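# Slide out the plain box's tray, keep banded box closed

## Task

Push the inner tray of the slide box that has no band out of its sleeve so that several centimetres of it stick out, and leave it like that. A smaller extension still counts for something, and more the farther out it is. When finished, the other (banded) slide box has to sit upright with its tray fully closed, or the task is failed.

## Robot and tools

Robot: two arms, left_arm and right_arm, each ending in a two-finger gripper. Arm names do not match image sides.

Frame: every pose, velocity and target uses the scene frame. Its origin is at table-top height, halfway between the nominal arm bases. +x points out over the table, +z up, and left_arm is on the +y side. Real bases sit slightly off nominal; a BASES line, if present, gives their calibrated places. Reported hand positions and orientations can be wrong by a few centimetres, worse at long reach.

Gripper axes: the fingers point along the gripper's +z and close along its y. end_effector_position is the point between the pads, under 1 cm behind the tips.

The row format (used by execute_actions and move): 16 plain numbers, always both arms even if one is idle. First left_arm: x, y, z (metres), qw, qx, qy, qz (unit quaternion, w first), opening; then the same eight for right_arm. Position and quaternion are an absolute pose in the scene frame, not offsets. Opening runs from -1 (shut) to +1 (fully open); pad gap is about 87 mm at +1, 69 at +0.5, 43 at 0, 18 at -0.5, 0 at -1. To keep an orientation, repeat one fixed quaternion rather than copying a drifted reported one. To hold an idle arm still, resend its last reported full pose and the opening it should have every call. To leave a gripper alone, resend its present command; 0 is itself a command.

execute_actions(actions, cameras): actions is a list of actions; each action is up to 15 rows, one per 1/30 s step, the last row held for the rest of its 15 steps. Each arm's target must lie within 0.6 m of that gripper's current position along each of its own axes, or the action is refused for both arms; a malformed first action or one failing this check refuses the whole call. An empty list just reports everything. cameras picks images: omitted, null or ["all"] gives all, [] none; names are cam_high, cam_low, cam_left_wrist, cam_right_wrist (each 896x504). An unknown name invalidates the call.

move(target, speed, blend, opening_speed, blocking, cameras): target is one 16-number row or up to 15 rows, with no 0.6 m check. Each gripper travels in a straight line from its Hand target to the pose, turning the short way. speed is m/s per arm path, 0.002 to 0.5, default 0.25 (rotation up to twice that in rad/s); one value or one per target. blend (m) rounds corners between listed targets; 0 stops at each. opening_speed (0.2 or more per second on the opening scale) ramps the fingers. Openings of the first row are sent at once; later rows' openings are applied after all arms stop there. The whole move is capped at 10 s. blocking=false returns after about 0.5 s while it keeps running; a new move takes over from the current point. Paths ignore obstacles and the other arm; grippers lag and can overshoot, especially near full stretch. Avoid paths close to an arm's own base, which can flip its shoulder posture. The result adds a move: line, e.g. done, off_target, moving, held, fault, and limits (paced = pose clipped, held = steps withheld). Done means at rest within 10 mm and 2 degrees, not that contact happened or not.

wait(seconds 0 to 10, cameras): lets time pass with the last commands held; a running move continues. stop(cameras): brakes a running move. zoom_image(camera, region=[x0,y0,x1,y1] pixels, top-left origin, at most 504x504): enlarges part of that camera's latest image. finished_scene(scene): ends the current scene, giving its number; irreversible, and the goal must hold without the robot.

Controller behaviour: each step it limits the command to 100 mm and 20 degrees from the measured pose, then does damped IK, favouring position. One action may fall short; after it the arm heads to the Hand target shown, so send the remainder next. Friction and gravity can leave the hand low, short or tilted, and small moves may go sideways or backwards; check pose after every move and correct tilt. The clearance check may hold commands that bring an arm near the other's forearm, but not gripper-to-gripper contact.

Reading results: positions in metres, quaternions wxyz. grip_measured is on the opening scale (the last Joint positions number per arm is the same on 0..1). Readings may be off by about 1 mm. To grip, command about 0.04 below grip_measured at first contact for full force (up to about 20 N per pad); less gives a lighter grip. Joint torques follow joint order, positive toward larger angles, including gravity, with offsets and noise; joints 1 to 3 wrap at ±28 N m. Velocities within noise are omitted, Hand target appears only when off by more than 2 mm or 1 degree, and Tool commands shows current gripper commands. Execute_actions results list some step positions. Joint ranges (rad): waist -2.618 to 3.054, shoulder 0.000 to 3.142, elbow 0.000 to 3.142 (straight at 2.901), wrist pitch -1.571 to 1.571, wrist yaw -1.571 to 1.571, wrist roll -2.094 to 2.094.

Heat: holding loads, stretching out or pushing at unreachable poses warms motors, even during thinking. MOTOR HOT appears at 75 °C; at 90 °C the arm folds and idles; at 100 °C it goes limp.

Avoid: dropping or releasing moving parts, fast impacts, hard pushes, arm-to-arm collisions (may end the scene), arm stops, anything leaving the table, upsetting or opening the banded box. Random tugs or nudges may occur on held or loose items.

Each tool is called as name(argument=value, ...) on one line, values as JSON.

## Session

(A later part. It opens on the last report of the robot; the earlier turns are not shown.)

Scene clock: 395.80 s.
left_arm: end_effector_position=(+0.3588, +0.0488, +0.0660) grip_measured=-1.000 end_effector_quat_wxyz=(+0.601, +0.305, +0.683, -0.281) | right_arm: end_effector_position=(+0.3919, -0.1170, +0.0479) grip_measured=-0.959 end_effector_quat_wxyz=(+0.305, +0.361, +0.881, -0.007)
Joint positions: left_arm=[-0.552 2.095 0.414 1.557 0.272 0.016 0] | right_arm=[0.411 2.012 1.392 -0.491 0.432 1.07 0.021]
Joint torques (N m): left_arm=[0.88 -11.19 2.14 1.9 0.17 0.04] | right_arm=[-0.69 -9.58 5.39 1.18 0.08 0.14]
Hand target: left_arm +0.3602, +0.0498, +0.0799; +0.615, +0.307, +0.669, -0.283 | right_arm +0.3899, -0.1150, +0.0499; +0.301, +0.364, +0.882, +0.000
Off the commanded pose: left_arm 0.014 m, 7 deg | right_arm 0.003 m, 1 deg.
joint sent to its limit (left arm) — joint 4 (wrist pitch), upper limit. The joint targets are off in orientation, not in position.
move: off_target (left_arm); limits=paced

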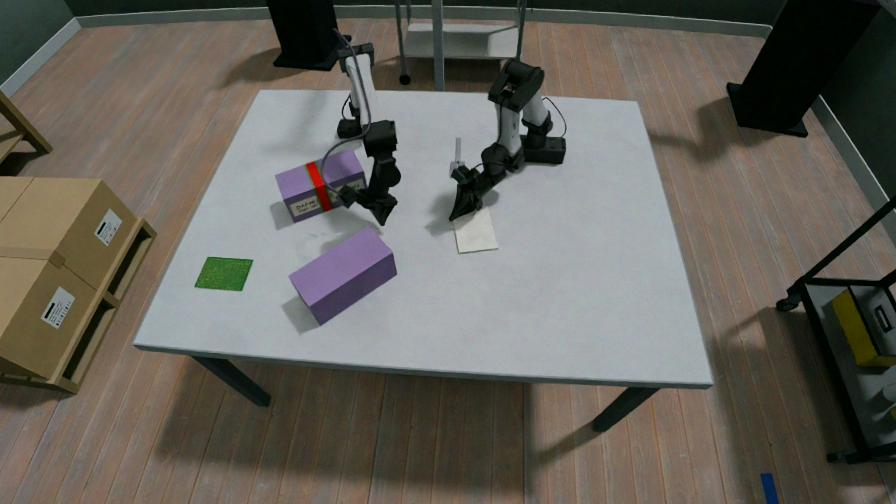

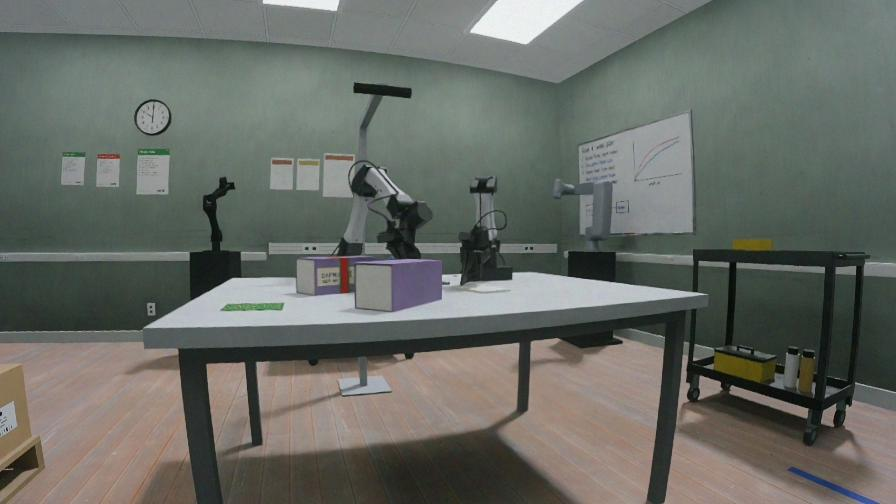

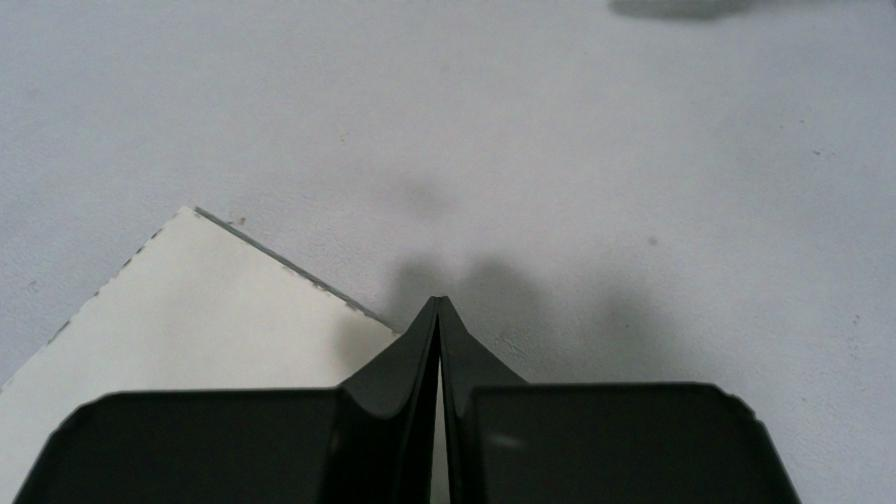

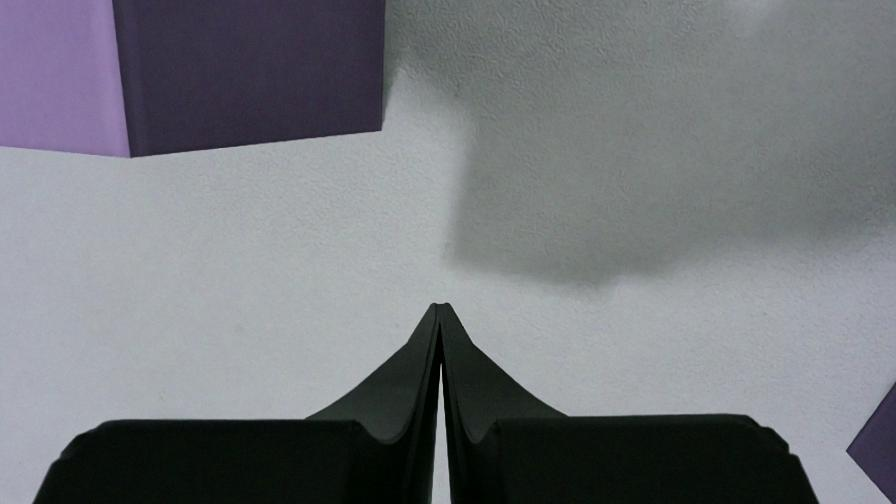

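move(target=[[0.36,0.05,0.08,0.615,0.307,0.669,-0.283,-1, 0.40,-0.125,0.17,0.25,0.38,0.885,-0.04,-1],[0.36,0.05,0.08,0.615,0.307,0.669,-0.283,-1, 0.555,-0.20,0.16,0.22,0.39,0.89,-0.04,-1],[0.36,0.05,0.08,0.615,0.307,0.669,-0.283,-1, 0.545,-0.195,0.115,0.22,0.39,0.89,-0.04,-1],[0.36,0.05,0.08,0.615,0.307,0.669,-0.283,-1, 0.49,-0.165,0.045,0.22,0.39,0.89,-0.04,-1]], speed=[0.15,0.15,0.06,0.06])

Scene clock: 412.27 s.
left_arm: end_effector_position=(+0.3586, +0.0487, +0.0660) grip_measured=-1.000 end_effector_quat_wxyz=(+0.601, +0.306, +0.682, -0.282) | right_arm: end_effector_position=(+0.5392, -0.1944, +0.1239) grip_measured=-0.959 end_effector_quat_wxyz=(+0.345, +0.428, +0.835, -0.015)
Joint positions: left_arm=[-0.552 2.095 0.414 1.557 0.274 0.017 0] | right_arm=[0.19 2.446 2.366 -0.909 0.425 0.992 0.021]
Joint torques (N m): left_arm=[1.05 -11.14 1.99 1.95 0.16 0.04] | right_arm=[1.8 -6.68 0.59 0.03 -0.77 -0.05]
Hand target: left_arm +0.3600, +0.0498, +0.0796; +0.614, +0.307, +0.669, -0.283 | right_arm +0.4905, -0.1685, +0.0535; +0.224, +0.396, +0.890, -0.041
Off the commanded pose: left_arm 0.014 m, 2 deg | right_arm 0.098 m, 17 deg.
elbow stopped short (right arm): the move would have taken joint 3 (elbow) straighter than the controller allows.
joint sent to its limit (left arm) — joint 4 (wrist pitch), upper limit. The joint targets still meet the commanded pose.
move: off_target (left_arm, right_arm)

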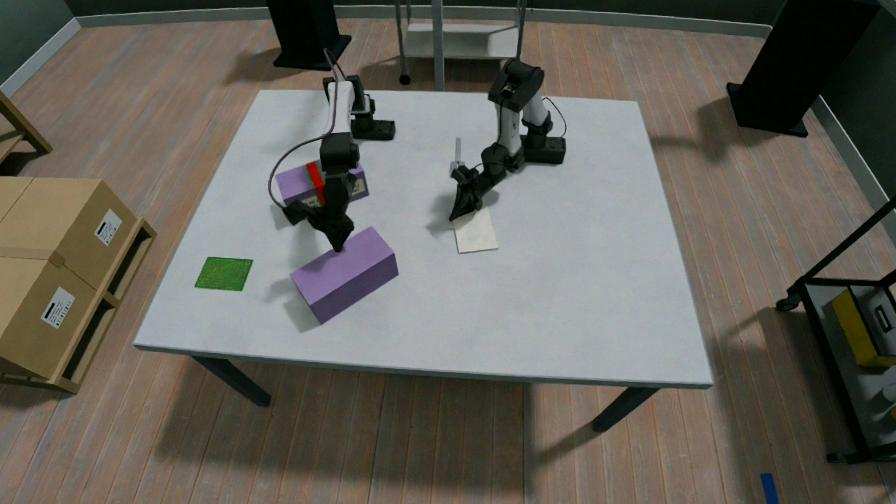

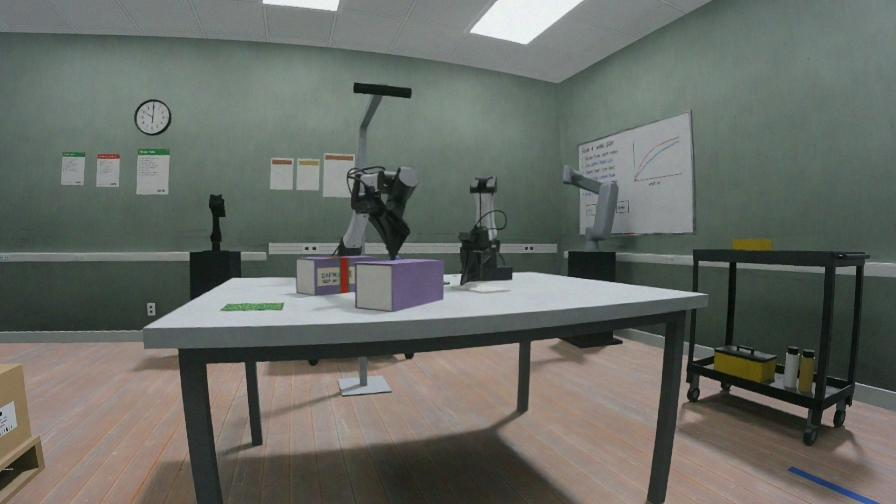

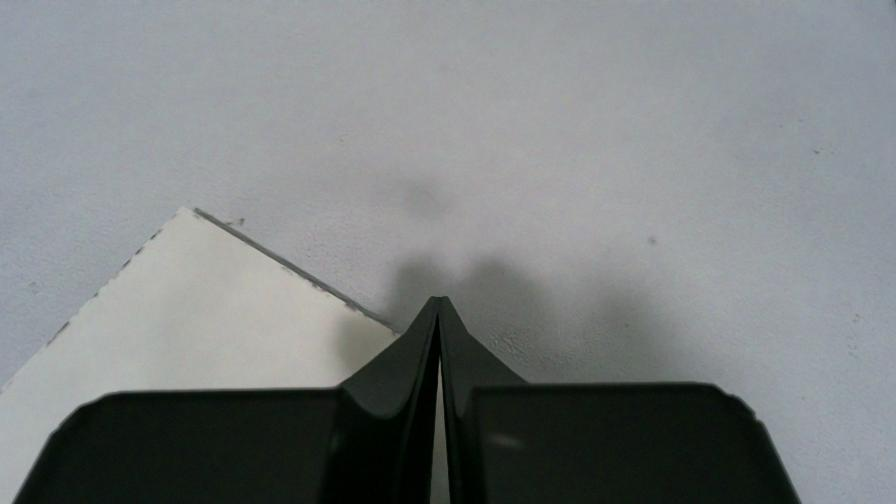

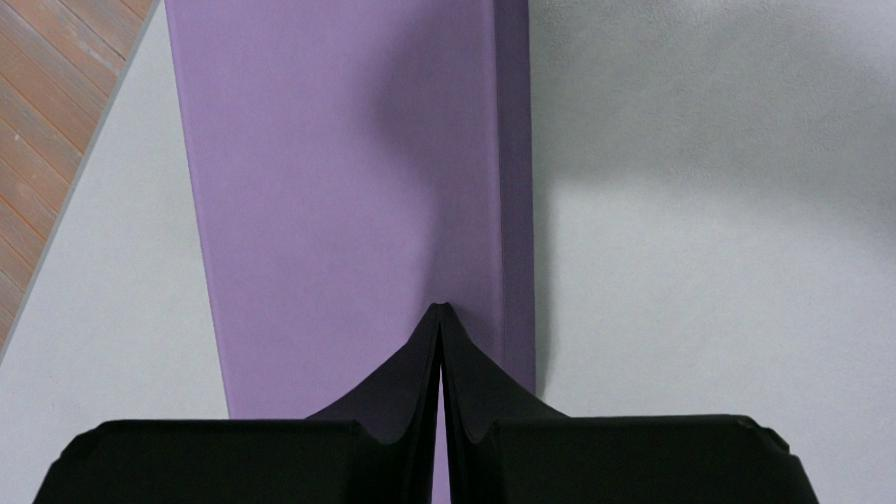

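move(target=[0.36,0.05,0.08,0.615,0.307,0.669,-0.283,-1, 0.45,-0.135,0.03,0.26,0.40,0.88,-0.03,-1], speed=0.05)

Scene clock: 419.43 s.
left_arm: end_effector_position=(+0.3586, +0.0487, +0.0660) grip_measured=-1.000 end_effector_quat_wxyz=(+0.601, +0.306, +0.682, -0.281) | right_arm: end_effector_position=(+0.5204, -0.1600, +0.1239) grip_measured=-0.959 end_effector_quat_wxyz=(+0.384, +0.437, +0.813, +0.016)
Joint positions: left_arm=[-0.552 2.095 0.414 1.557 0.274 0.018 0] | right_arm=[0.268 2.258 1.991 -0.648 0.477 1.073 0.021]
Joint torques (N m): left_arm=[0.95 -11.26 1.91 1.93 0.18 -0.02] | right_arm=[1.68 -6.76 0.77 -0.29 -0.68 -0.07]
Heat: left arm: 39 °C; right arm: 35 °C.
Hand target: left_arm +0.3600, +0.0499, +0.0796; +0.614, +0.307, +0.669, -0.283 | right_arm +0.4635, -0.1427, +0.0546; +0.264, +0.403, +0.876, -0.029
Off the commanded pose: left_arm 0.014 m, 2 deg | right_arm 0.120 m, 18 deg; position clipped.
joint sent to its limit (left arm) — joint 4 (wrist pitch), upper limit. The joint targets still meet the commanded pose.
move: off_target (left_arm, right_arm); limits=paced

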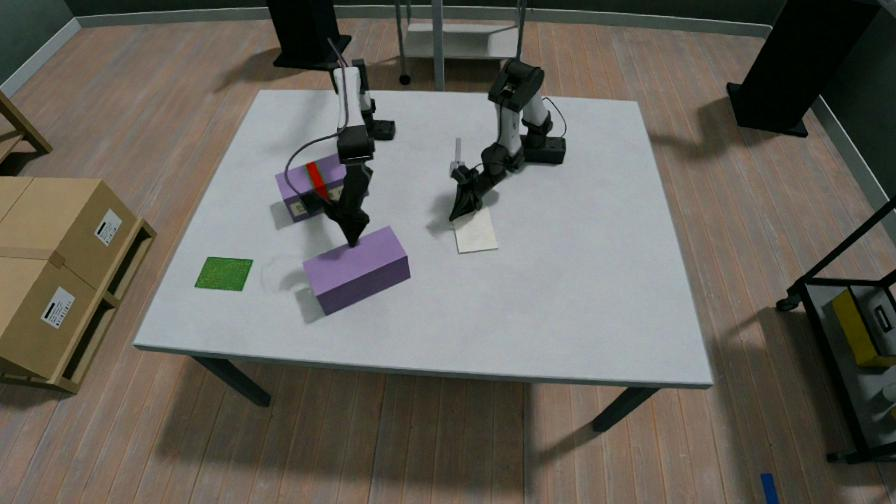

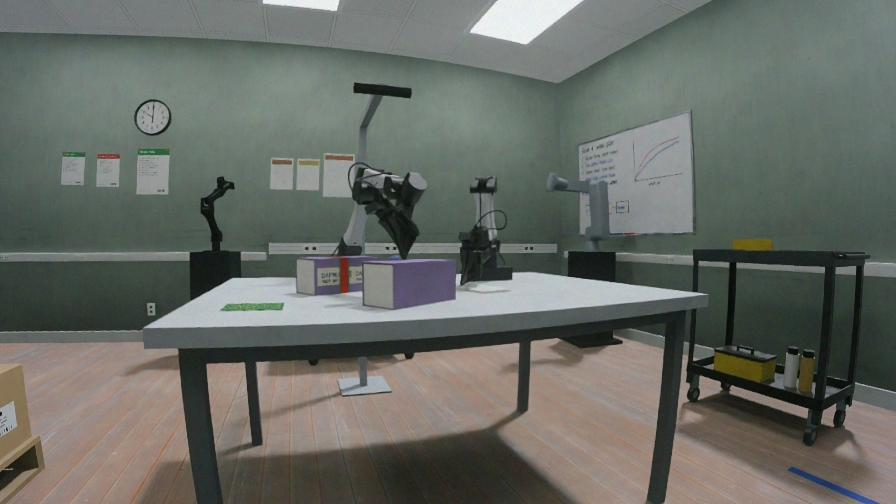

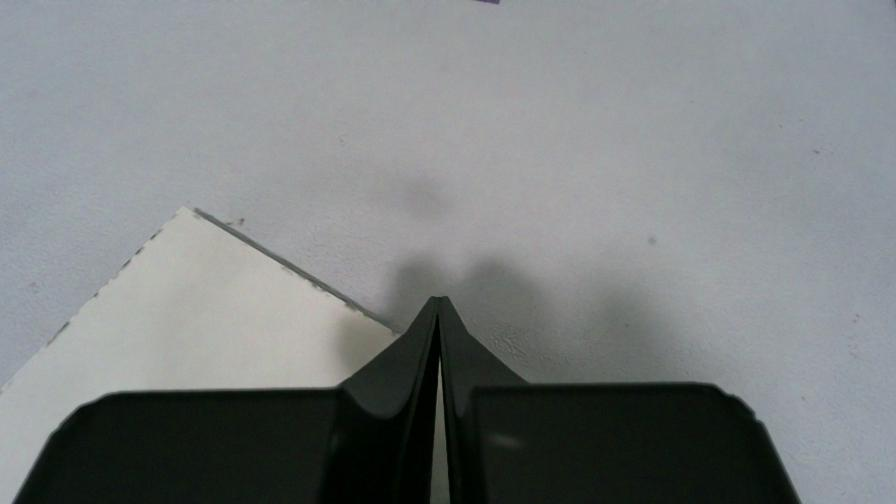

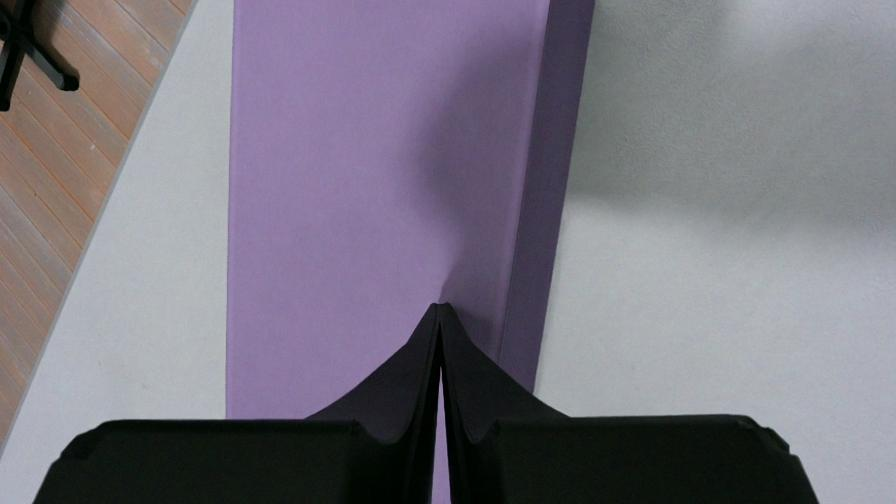

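move(target=[0.446,-0.018,0.056,0.612,0.354,0.612,-0.354,-1, 0.4635,-0.1427,0.0546,0.264,0.403,0.876,-0.029,-1], speed=0.1, cameras=["cam_left_wrist","cam_high"])

Scene clock: 438.90 s.
left_arm: end_effector_position=(+0.4430, -0.0178, +0.0635) grip_measured=-1.000 end_effector_quat_wxyz=(+0.618, +0.354, +0.609, -0.350) | right_arm: end_effector_position=(+0.5204, -0.1600, +0.1244) grip_measured=-0.959 end_effector_quat_wxyz=(+0.384, +0.438, +0.813, +0.017)
Joint positions: left_arm=[-0.494 2.384 0.916 1.478 0.516 0.007 0] | right_arm=[0.268 2.257 1.991 -0.648 0.477 1.074 0.021]
Joint torques (N m): left_arm=[0.59 -8.98 5.96 1.63 0.16 -0.12] | right_arm=[1.22 -7.53 1.68 -0.37 -0.66 -0.08]
Hand target: left_arm +0.4458, -0.0177, +0.0560; +0.612, +0.354, +0.612, -0.354 | right_arm +0.4659, -0.1454, +0.0625; +0.269, +0.406, +0.873, -0.027
Off the commanded pose: left_arm 0.008 m, 1 deg | right_arm 0.092 m, 17 deg.
move: off_target (right_arm)
Images, in order: cam_high, cam_left_wrist.

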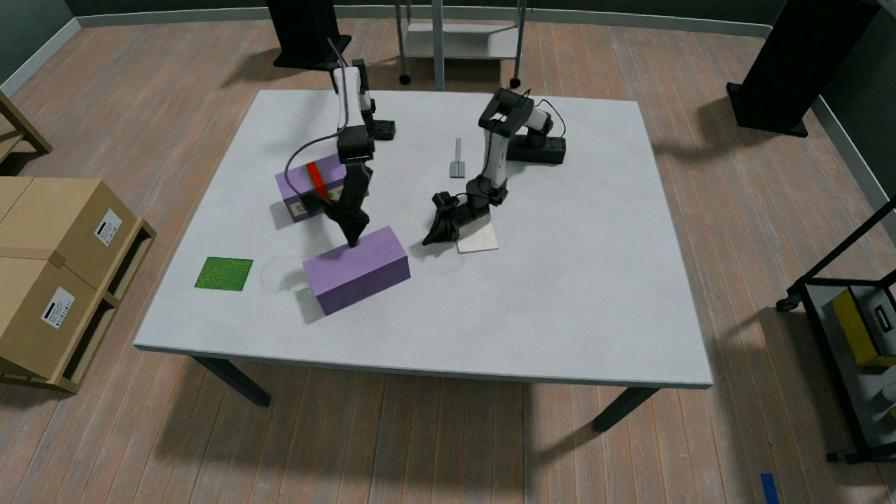

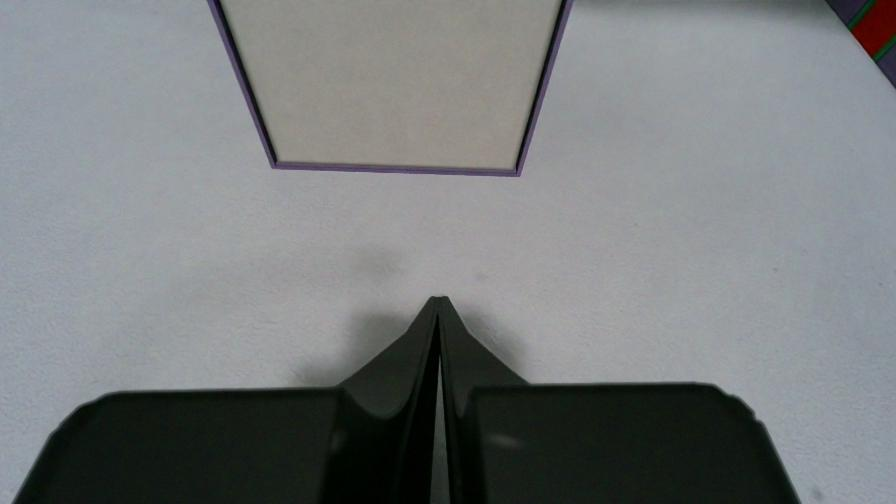

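move(target=[[0.463,-0.012,0.055,0.606,0.364,0.606,-0.364,-1, 0.464,-0.1427,0.0546,0.264,0.403,0.876,-0.029,-1],[0.493,-0.070,0.053,0.606,0.364,0.606,-0.364,-1, 0.464,-0.1427,0.05,0.264,0.403,0.876,-0.029,-1]], speed=0.04)

Scene clock: 451.07 s.
left_arm: end_effector_position=(+0.4915, -0.0654, +0.0616) grip_measured=-1.000 end_effector_quat_wxyz=(+0.611, +0.366, +0.602, -0.362) | right_arm: end_effector_position=(+0.5204, -0.1600, +0.1246) grip_measured=-0.959 end_effector_quat_wxyz=(+0.385, +0.438, +0.813, +0.017)
Joint positions: left_arm=[-0.518 2.508 1.254 1.263 0.532 0.006 0] | right_arm=[0.268 2.257 1.991 -0.648 0.477 1.074 0.021]
Joint torques (N m): left_arm=[-0.61 -10.8 7.62 1.6 0.02 -0.12] | right_arm=[1.21 -7.15 1.01 -0.25 -0.66 -0.08]
Hand target: left_arm +0.4925, -0.0696, +0.0531; +0.606, +0.364, +0.606, -0.364 | right_arm +0.4658, -0.1456, +0.0583; +0.268, +0.407, +0.873, -0.027
Off the commanded pose: left_arm 0.010 m, 1 deg | right_arm 0.095 m, 17 deg.
move: off_target (right_arm)

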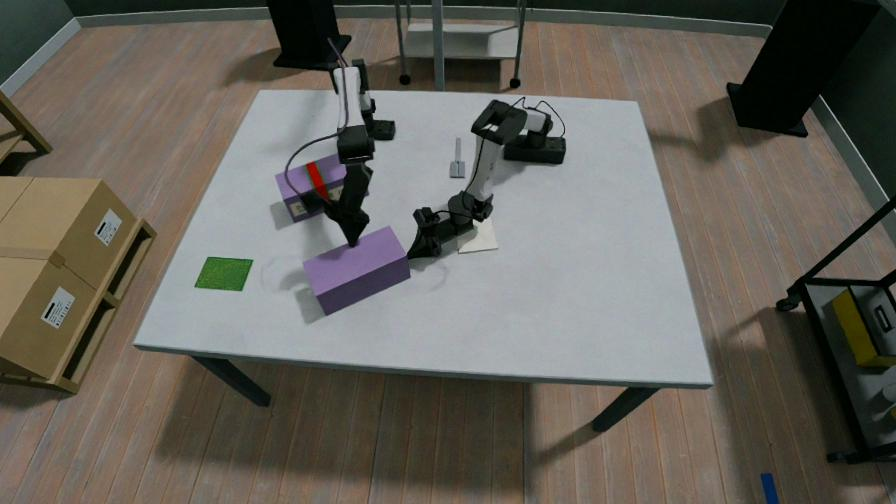

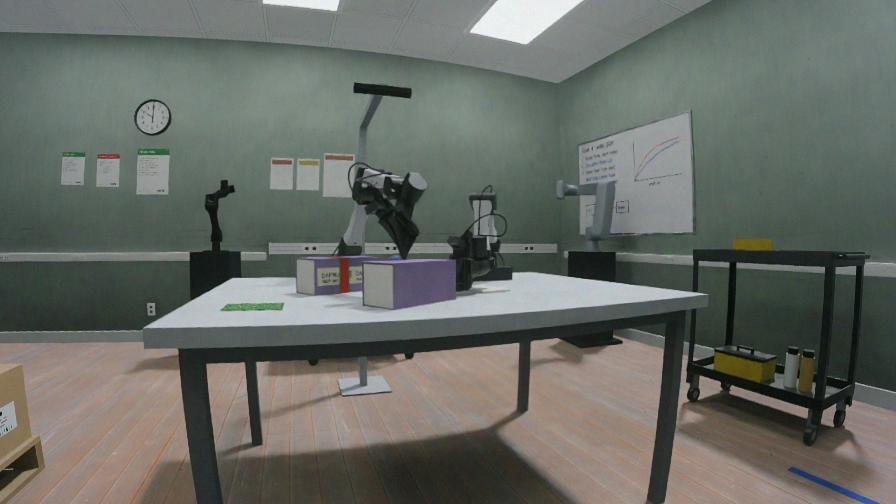

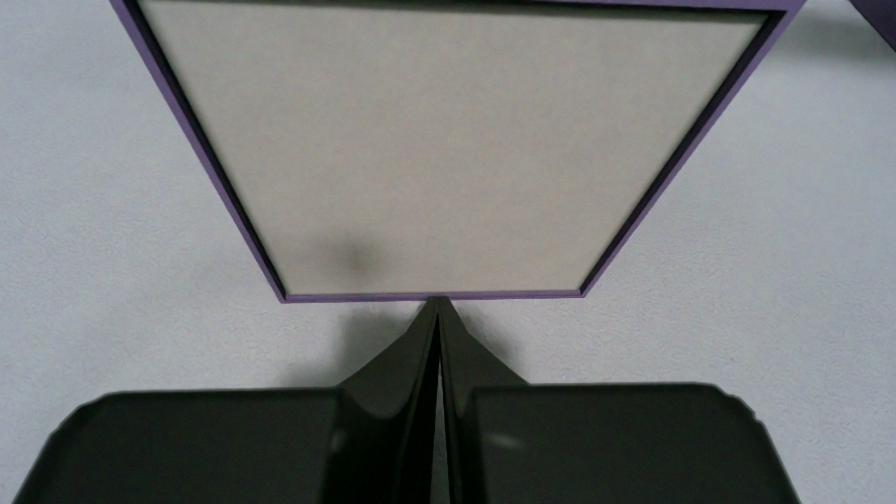

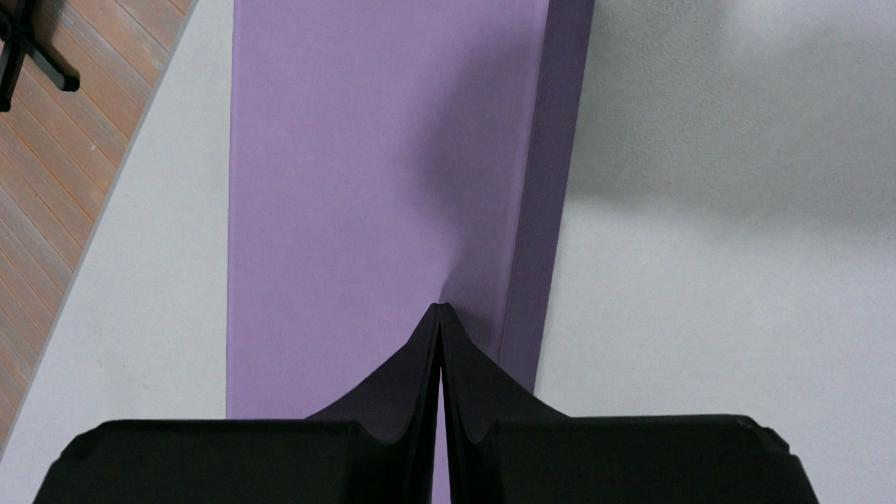

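move(target=[0.515,-0.112,0.053,0.606,0.364,0.606,-0.364,-1, 0.475,-0.12,0.048,0.264,0.42,0.868,-0.029,-1], speed=0.03)

Scene clock: 463.20 s.
left_arm: end_effector_position=(+0.5283, -0.0870, +0.0640) grip_measured=-1.000 end_effector_quat_wxyz=(+0.621, +0.349, +0.611, -0.346) | right_arm: end_effector_position=(+0.5243, -0.1465, +0.1245) grip_measured=-0.959 end_effector_quat_wxyz=(+0.386, +0.457, +0.801, +0.015)
Joint positions: left_arm=[-0.534 2.587 1.462 1.137 0.461 0.006 0] | right_arm=[0.297 2.303 2.071 -0.705 0.514 1.147 0.021]
Joint torques (N m): left_arm=[-4 -11.4 9.1 1.59 0.19 -0.07] | right_arm=[2.03 -5.42 3.79 -0.33 -0.75 -0.06]
Hand target: left_arm +0.5131, -0.1101, +0.0535; +0.606, +0.364, +0.606, -0.364 | right_arm +0.4746, -0.1240, +0.0562; +0.271, +0.423, +0.864, -0.026
Off the commanded pose: left_arm 0.030 m, 3 deg | right_arm 0.095 m, 17 deg.
move: off_target (left_arm, right_arm)

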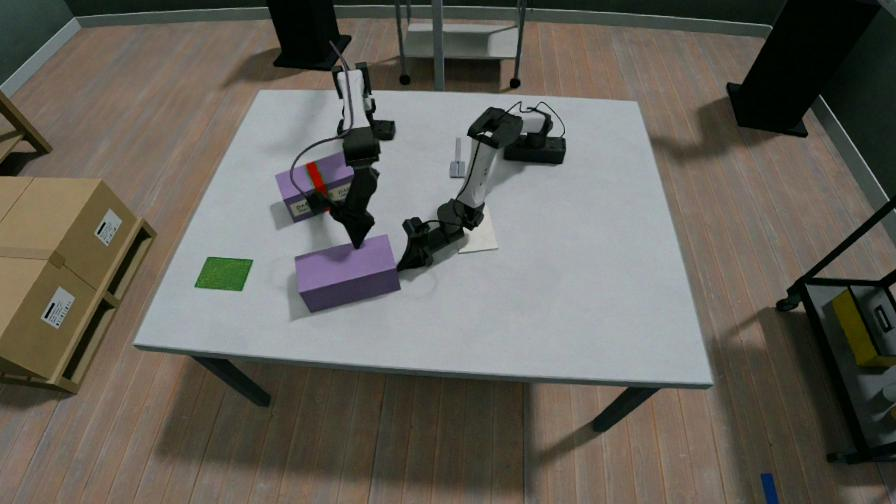

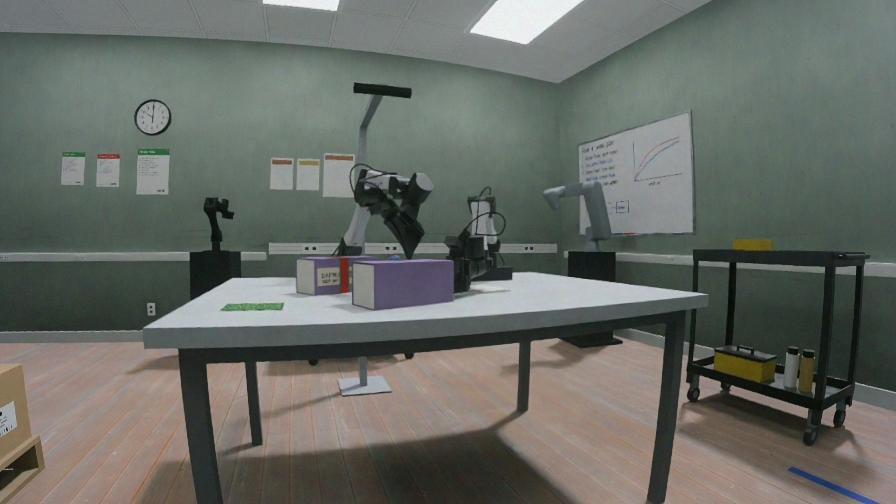

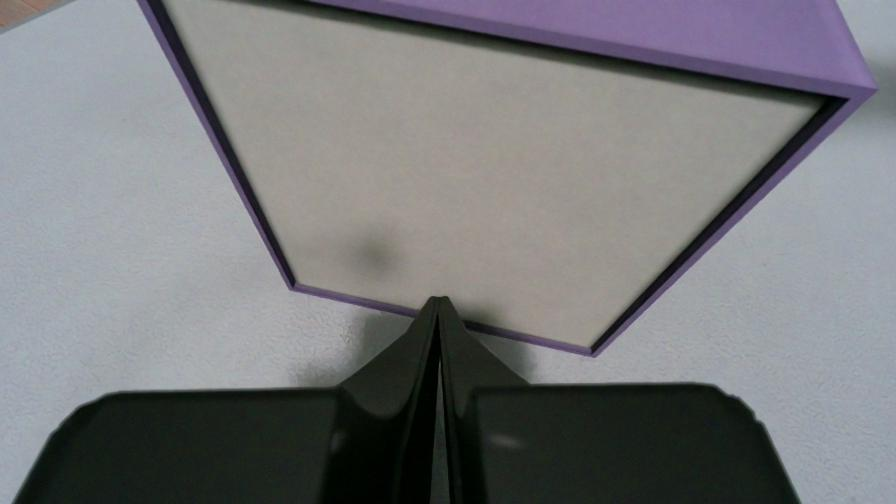

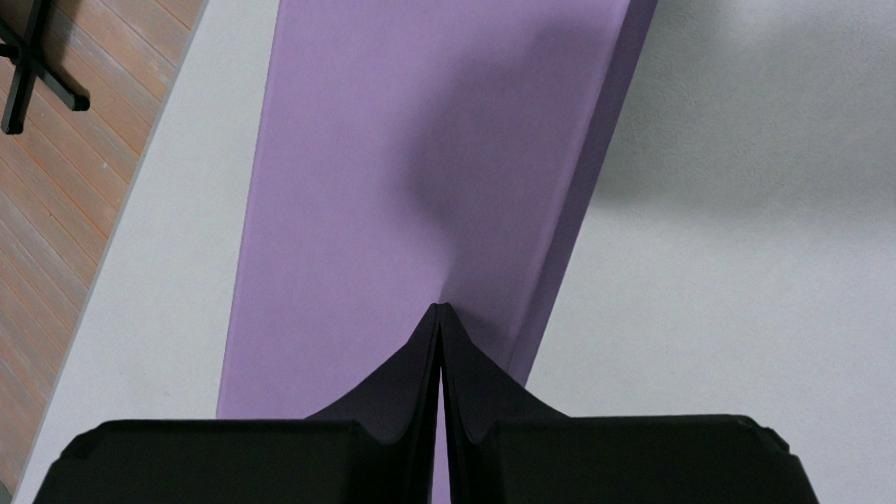

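move(target=[[0.50,-0.01,0.06,0.606,0.364,0.606,-0.364,-1, 0.475,-0.13,0.05,0.264,0.42,0.868,-0.029,-1],[0.44,0.07,0.07,0.606,0.364,0.606,-0.364,-1, 0.44,-0.145,0.045,0.264,0.42,0.868,-0.029,-1],[0.44,0.07,0.07,0.606,0.364,0.606,-0.364,-1, 0.40,-0.145,0.045,0.264,0.42,0.868,-0.029,-1]], speed=0.06)

Scene clock: 498.23 s.
left_arm: end_effector_position=(+0.4389, +0.0692, +0.0503) grip_measured=-1.000 end_effector_quat_wxyz=(+0.592, +0.359, +0.623, -0.364) | right_arm: end_effector_position=(+0.4709, -0.1426, +0.1235) grip_measured=-0.959 end_effector_quat_wxyz=(+0.380, +0.452, +0.805, +0.055)
Joint positions: left_arm=[-0.259 2.351 0.774 1.531 0.783 0.004 0] | right_arm=[0.312 2.039 1.633 -0.494 0.452 1.158 0.021]
Joint torques (N m): left_arm=[0.58 -14.75 2.44 1.77 0.25 -0.04] | right_arm=[0.4 -6.28 0.81 -0.68 -0.28 -0.25]
Hand target: left_arm +0.4401, +0.0698, +0.0693; +0.606, +0.364, +0.606, -0.364 | right_arm +0.4077, -0.1466, +0.0590; +0.267, +0.422, +0.866, -0.025
Off the commanded pose: left_arm 0.020 m, 3 deg | right_arm 0.106 m, 18 deg; position clipped.
move: off_target (left_arm, right_arm); limits=paced

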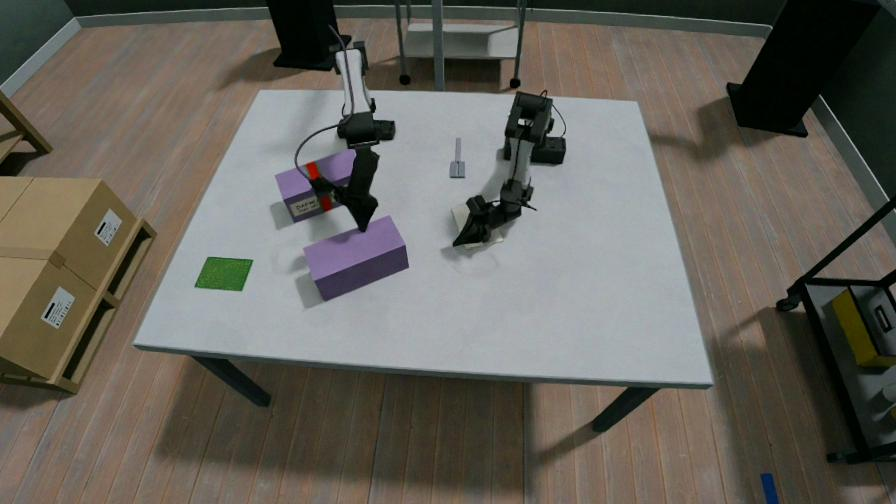

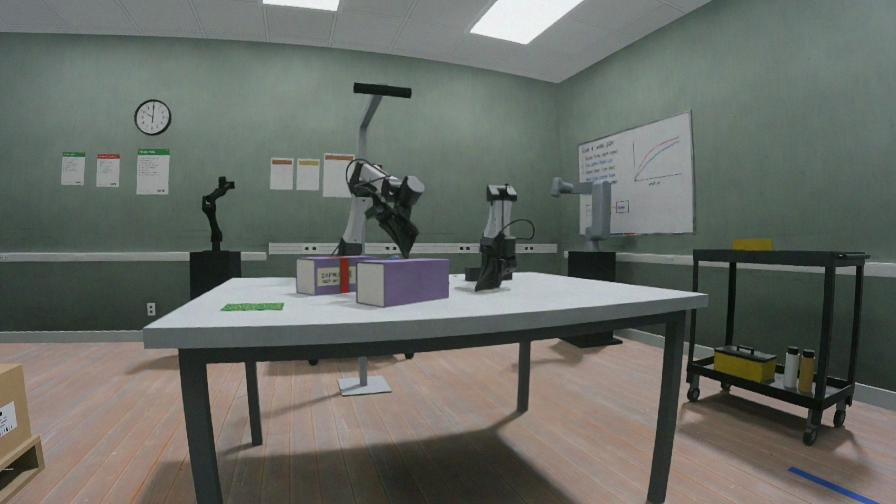

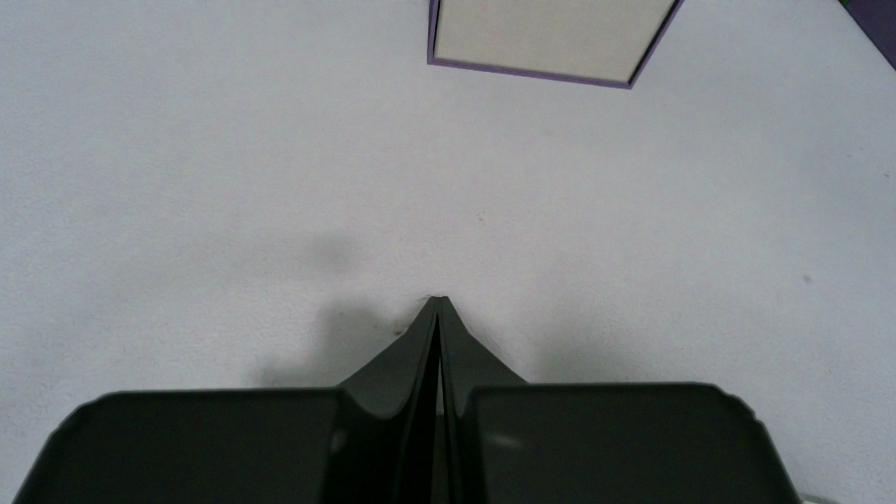

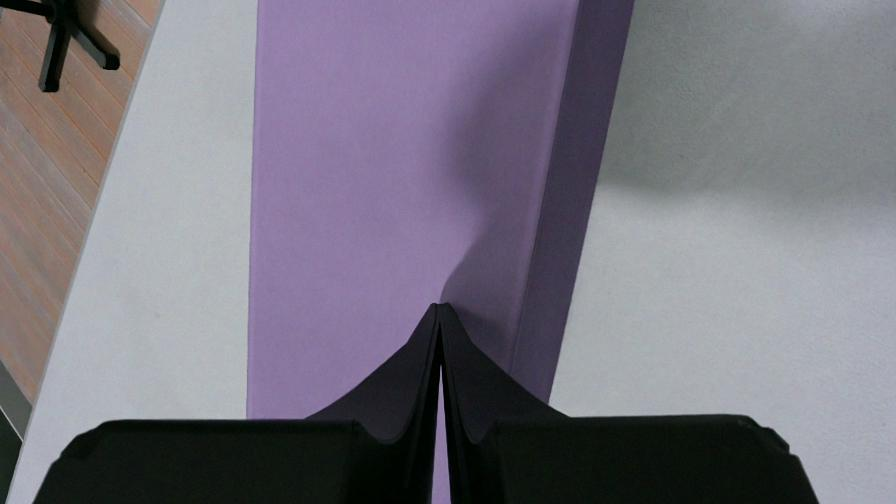

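move(target=[0.44,0.07,0.07,0.606,0.364,0.606,-0.364,-1, 0.35,-0.125,0.045,0.264,0.42,0.868,-0.029,-1], speed=0.06)

Scene clock: 507.37 s.
left_arm: end_effector_position=(+0.4387, +0.0691, +0.0503) grip_measured=-1.000 end_effector_quat_wxyz=(+0.592, +0.359, +0.622, -0.365) | right_arm: end_effector_position=(+0.4226, -0.1234, +0.1228) grip_measured=-0.959 end_effector_quat_wxyz=(+0.380, +0.459, +0.801, +0.057)
Joint positions: left_arm=[-0.259 2.351 0.773 1.531 0.784 0.004 0] | right_arm=[0.395 1.896 1.435 -0.475 0.506 1.251 0.021]
Joint torques (N m): left_arm=[0.75 -14.69 2.45 1.76 0.17 -0.1] | right_arm=[0.85 -5.08 0.65 -0.72 -0.47 -0.24]
Hand target: left_arm +0.4401, +0.0698, +0.0693; +0.606, +0.364, +0.606, -0.364 | right_arm +0.3576, -0.1277, +0.0597; +0.268, +0.423, +0.865, -0.026
Off the commanded pose: left_arm 0.020 m, 3 deg | right_arm 0.106 m, 19 deg; position clipped.
move: off_target (left_arm, right_arm); limits=paced

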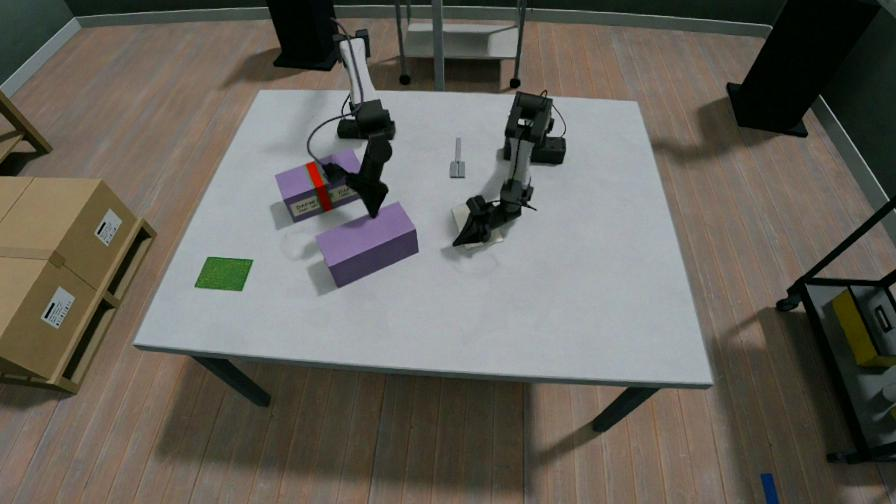

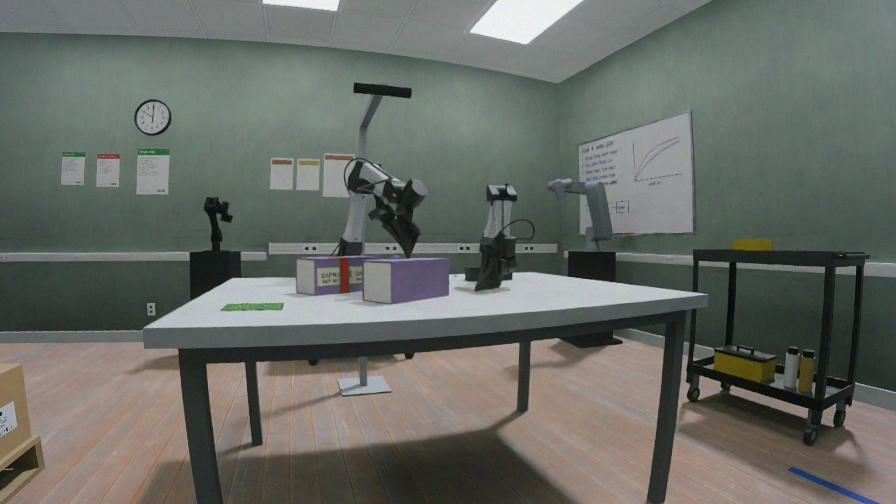

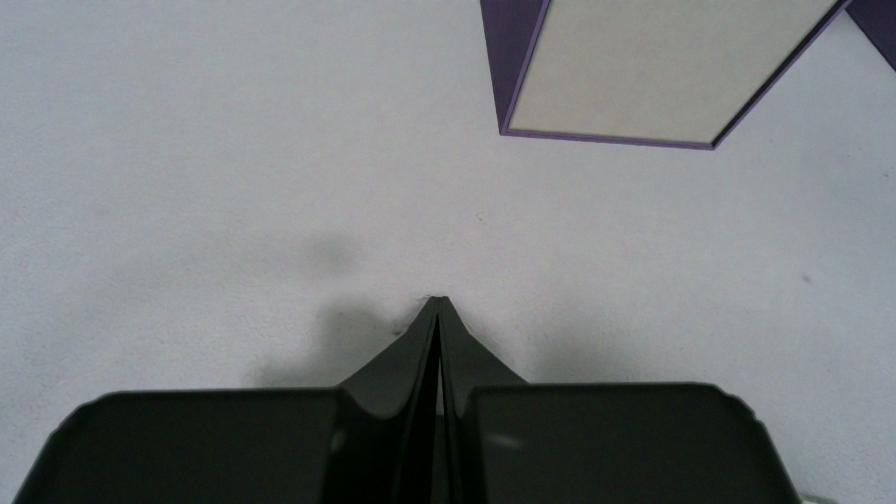

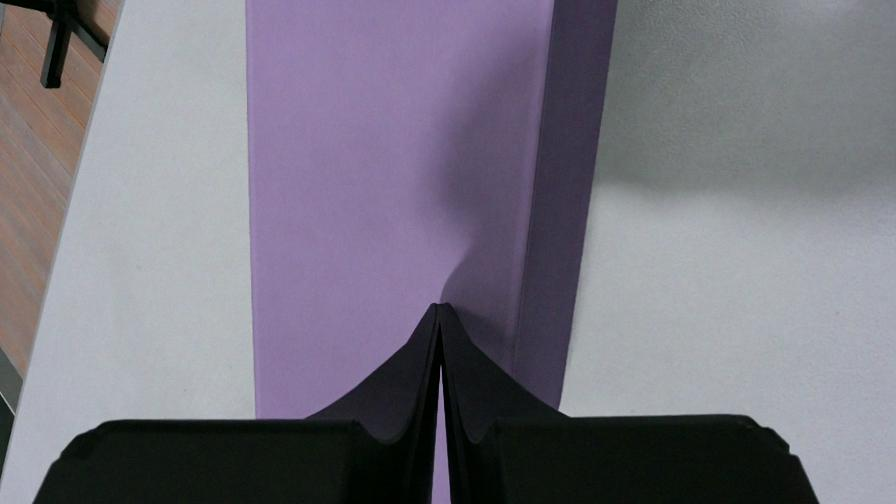

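move(target=[[0.44,0.05,0.07,0.606,0.364,0.606,-0.364,-1, 0.42,-0.122,0.155,0.25,0.45,0.85,-0.0,-1],[0.396,0.0,0.057,0.593,0.385,0.593,-0.385,-1, 0.47,-0.132,0.15,0.22,0.46,0.855,-0.03,-1],[0.396,0.0,0.057,0.593,0.385,0.593,-0.385,-1, 0.465,-0.127,0.10,0.22,0.46,0.855,-0.03,-1]], speed=0.08)

Scene clock: 545.00 s.
left_arm: end_effector_position=(+0.3968, +0.0002, +0.0511) grip_measured=-1.000 end_effector_quat_wxyz=(+0.580, +0.387, +0.604, -0.386) | right_arm: end_effector_position=(+0.4676, -0.1322, +0.1249) grip_measured=-0.959 end_effector_quat_wxyz=(+0.239, +0.465, +0.852, -0.022)
Joint positions: left_arm=[-0.466 2.351 0.76 1.555 0.659 0.005 0] | right_arm=[0.302 2.416 2.409 -1.241 0.367 1.225 0.021]
Joint torques (N m): left_arm=[-0.44 -11.79 2.62 1.8 0.05 0.03] | right_arm=[-0.17 -9.13 2.26 1.33 0.08 0.07]
Hand target: left_arm +0.3961, -0.0001, +0.0570; +0.588, +0.389, +0.597, -0.383 | right_arm +0.4641, -0.1273, +0.1005; +0.220, +0.462, +0.859, -0.031
Off the commanded pose: left_arm 0.006 m, 2 deg | right_arm 0.026 m, 2 deg.
joint sent to its limit (left arm) — joint 4 (wrist pitch), upper limit. The joint targets still meet the commanded pose.
move: off_target (right_arm)

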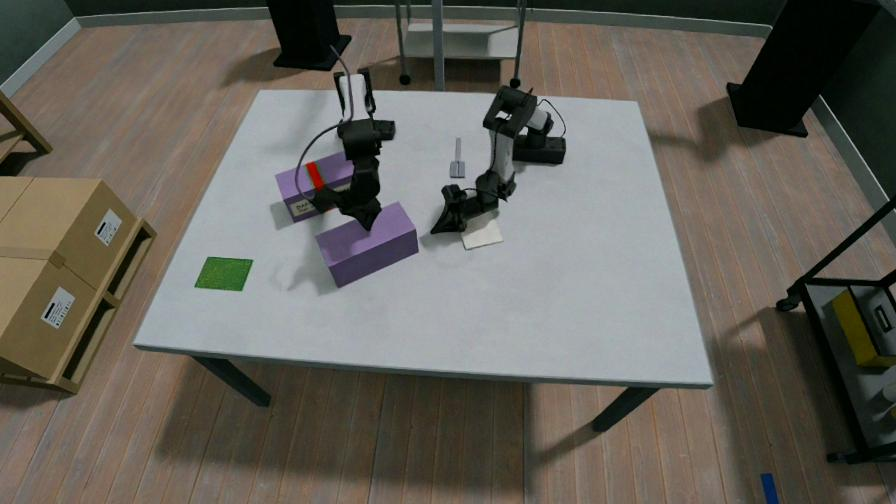

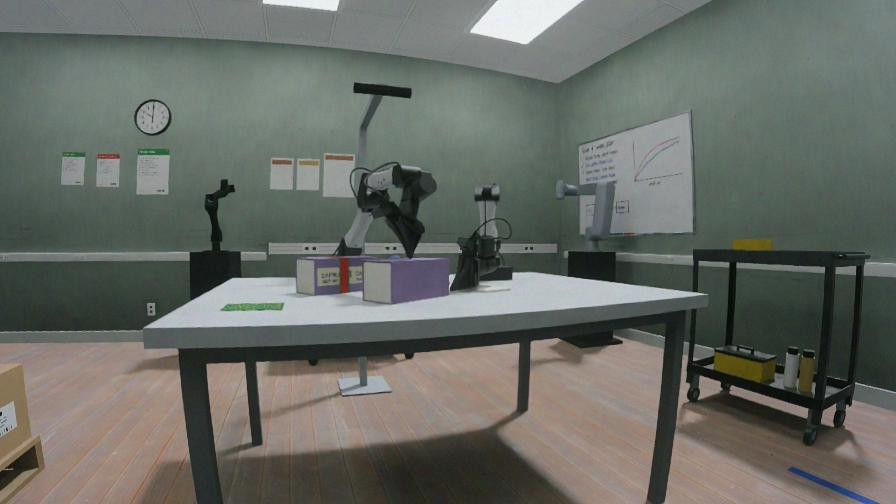

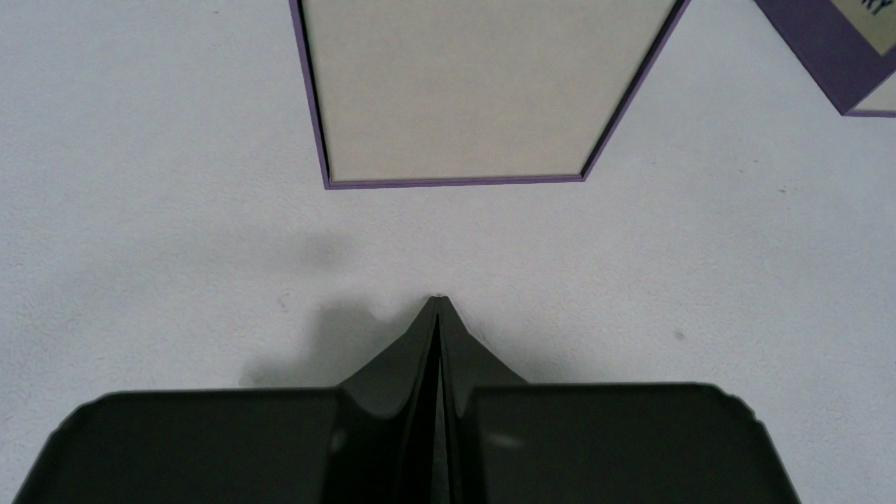

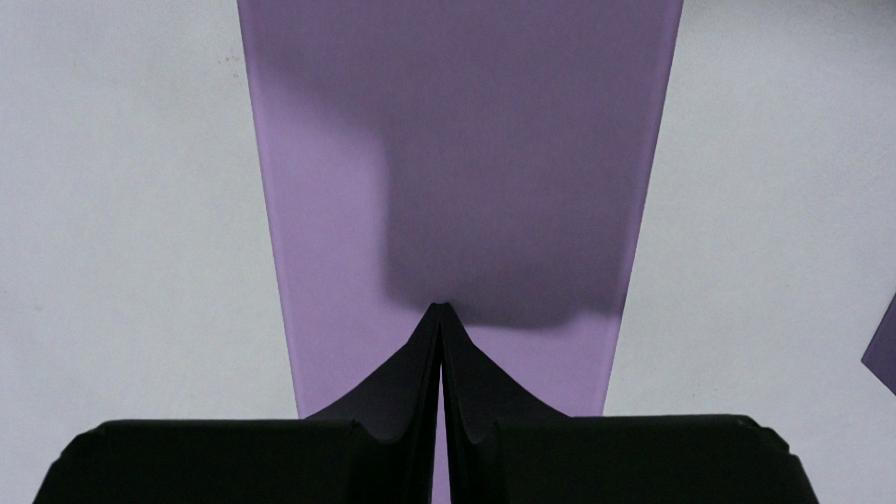

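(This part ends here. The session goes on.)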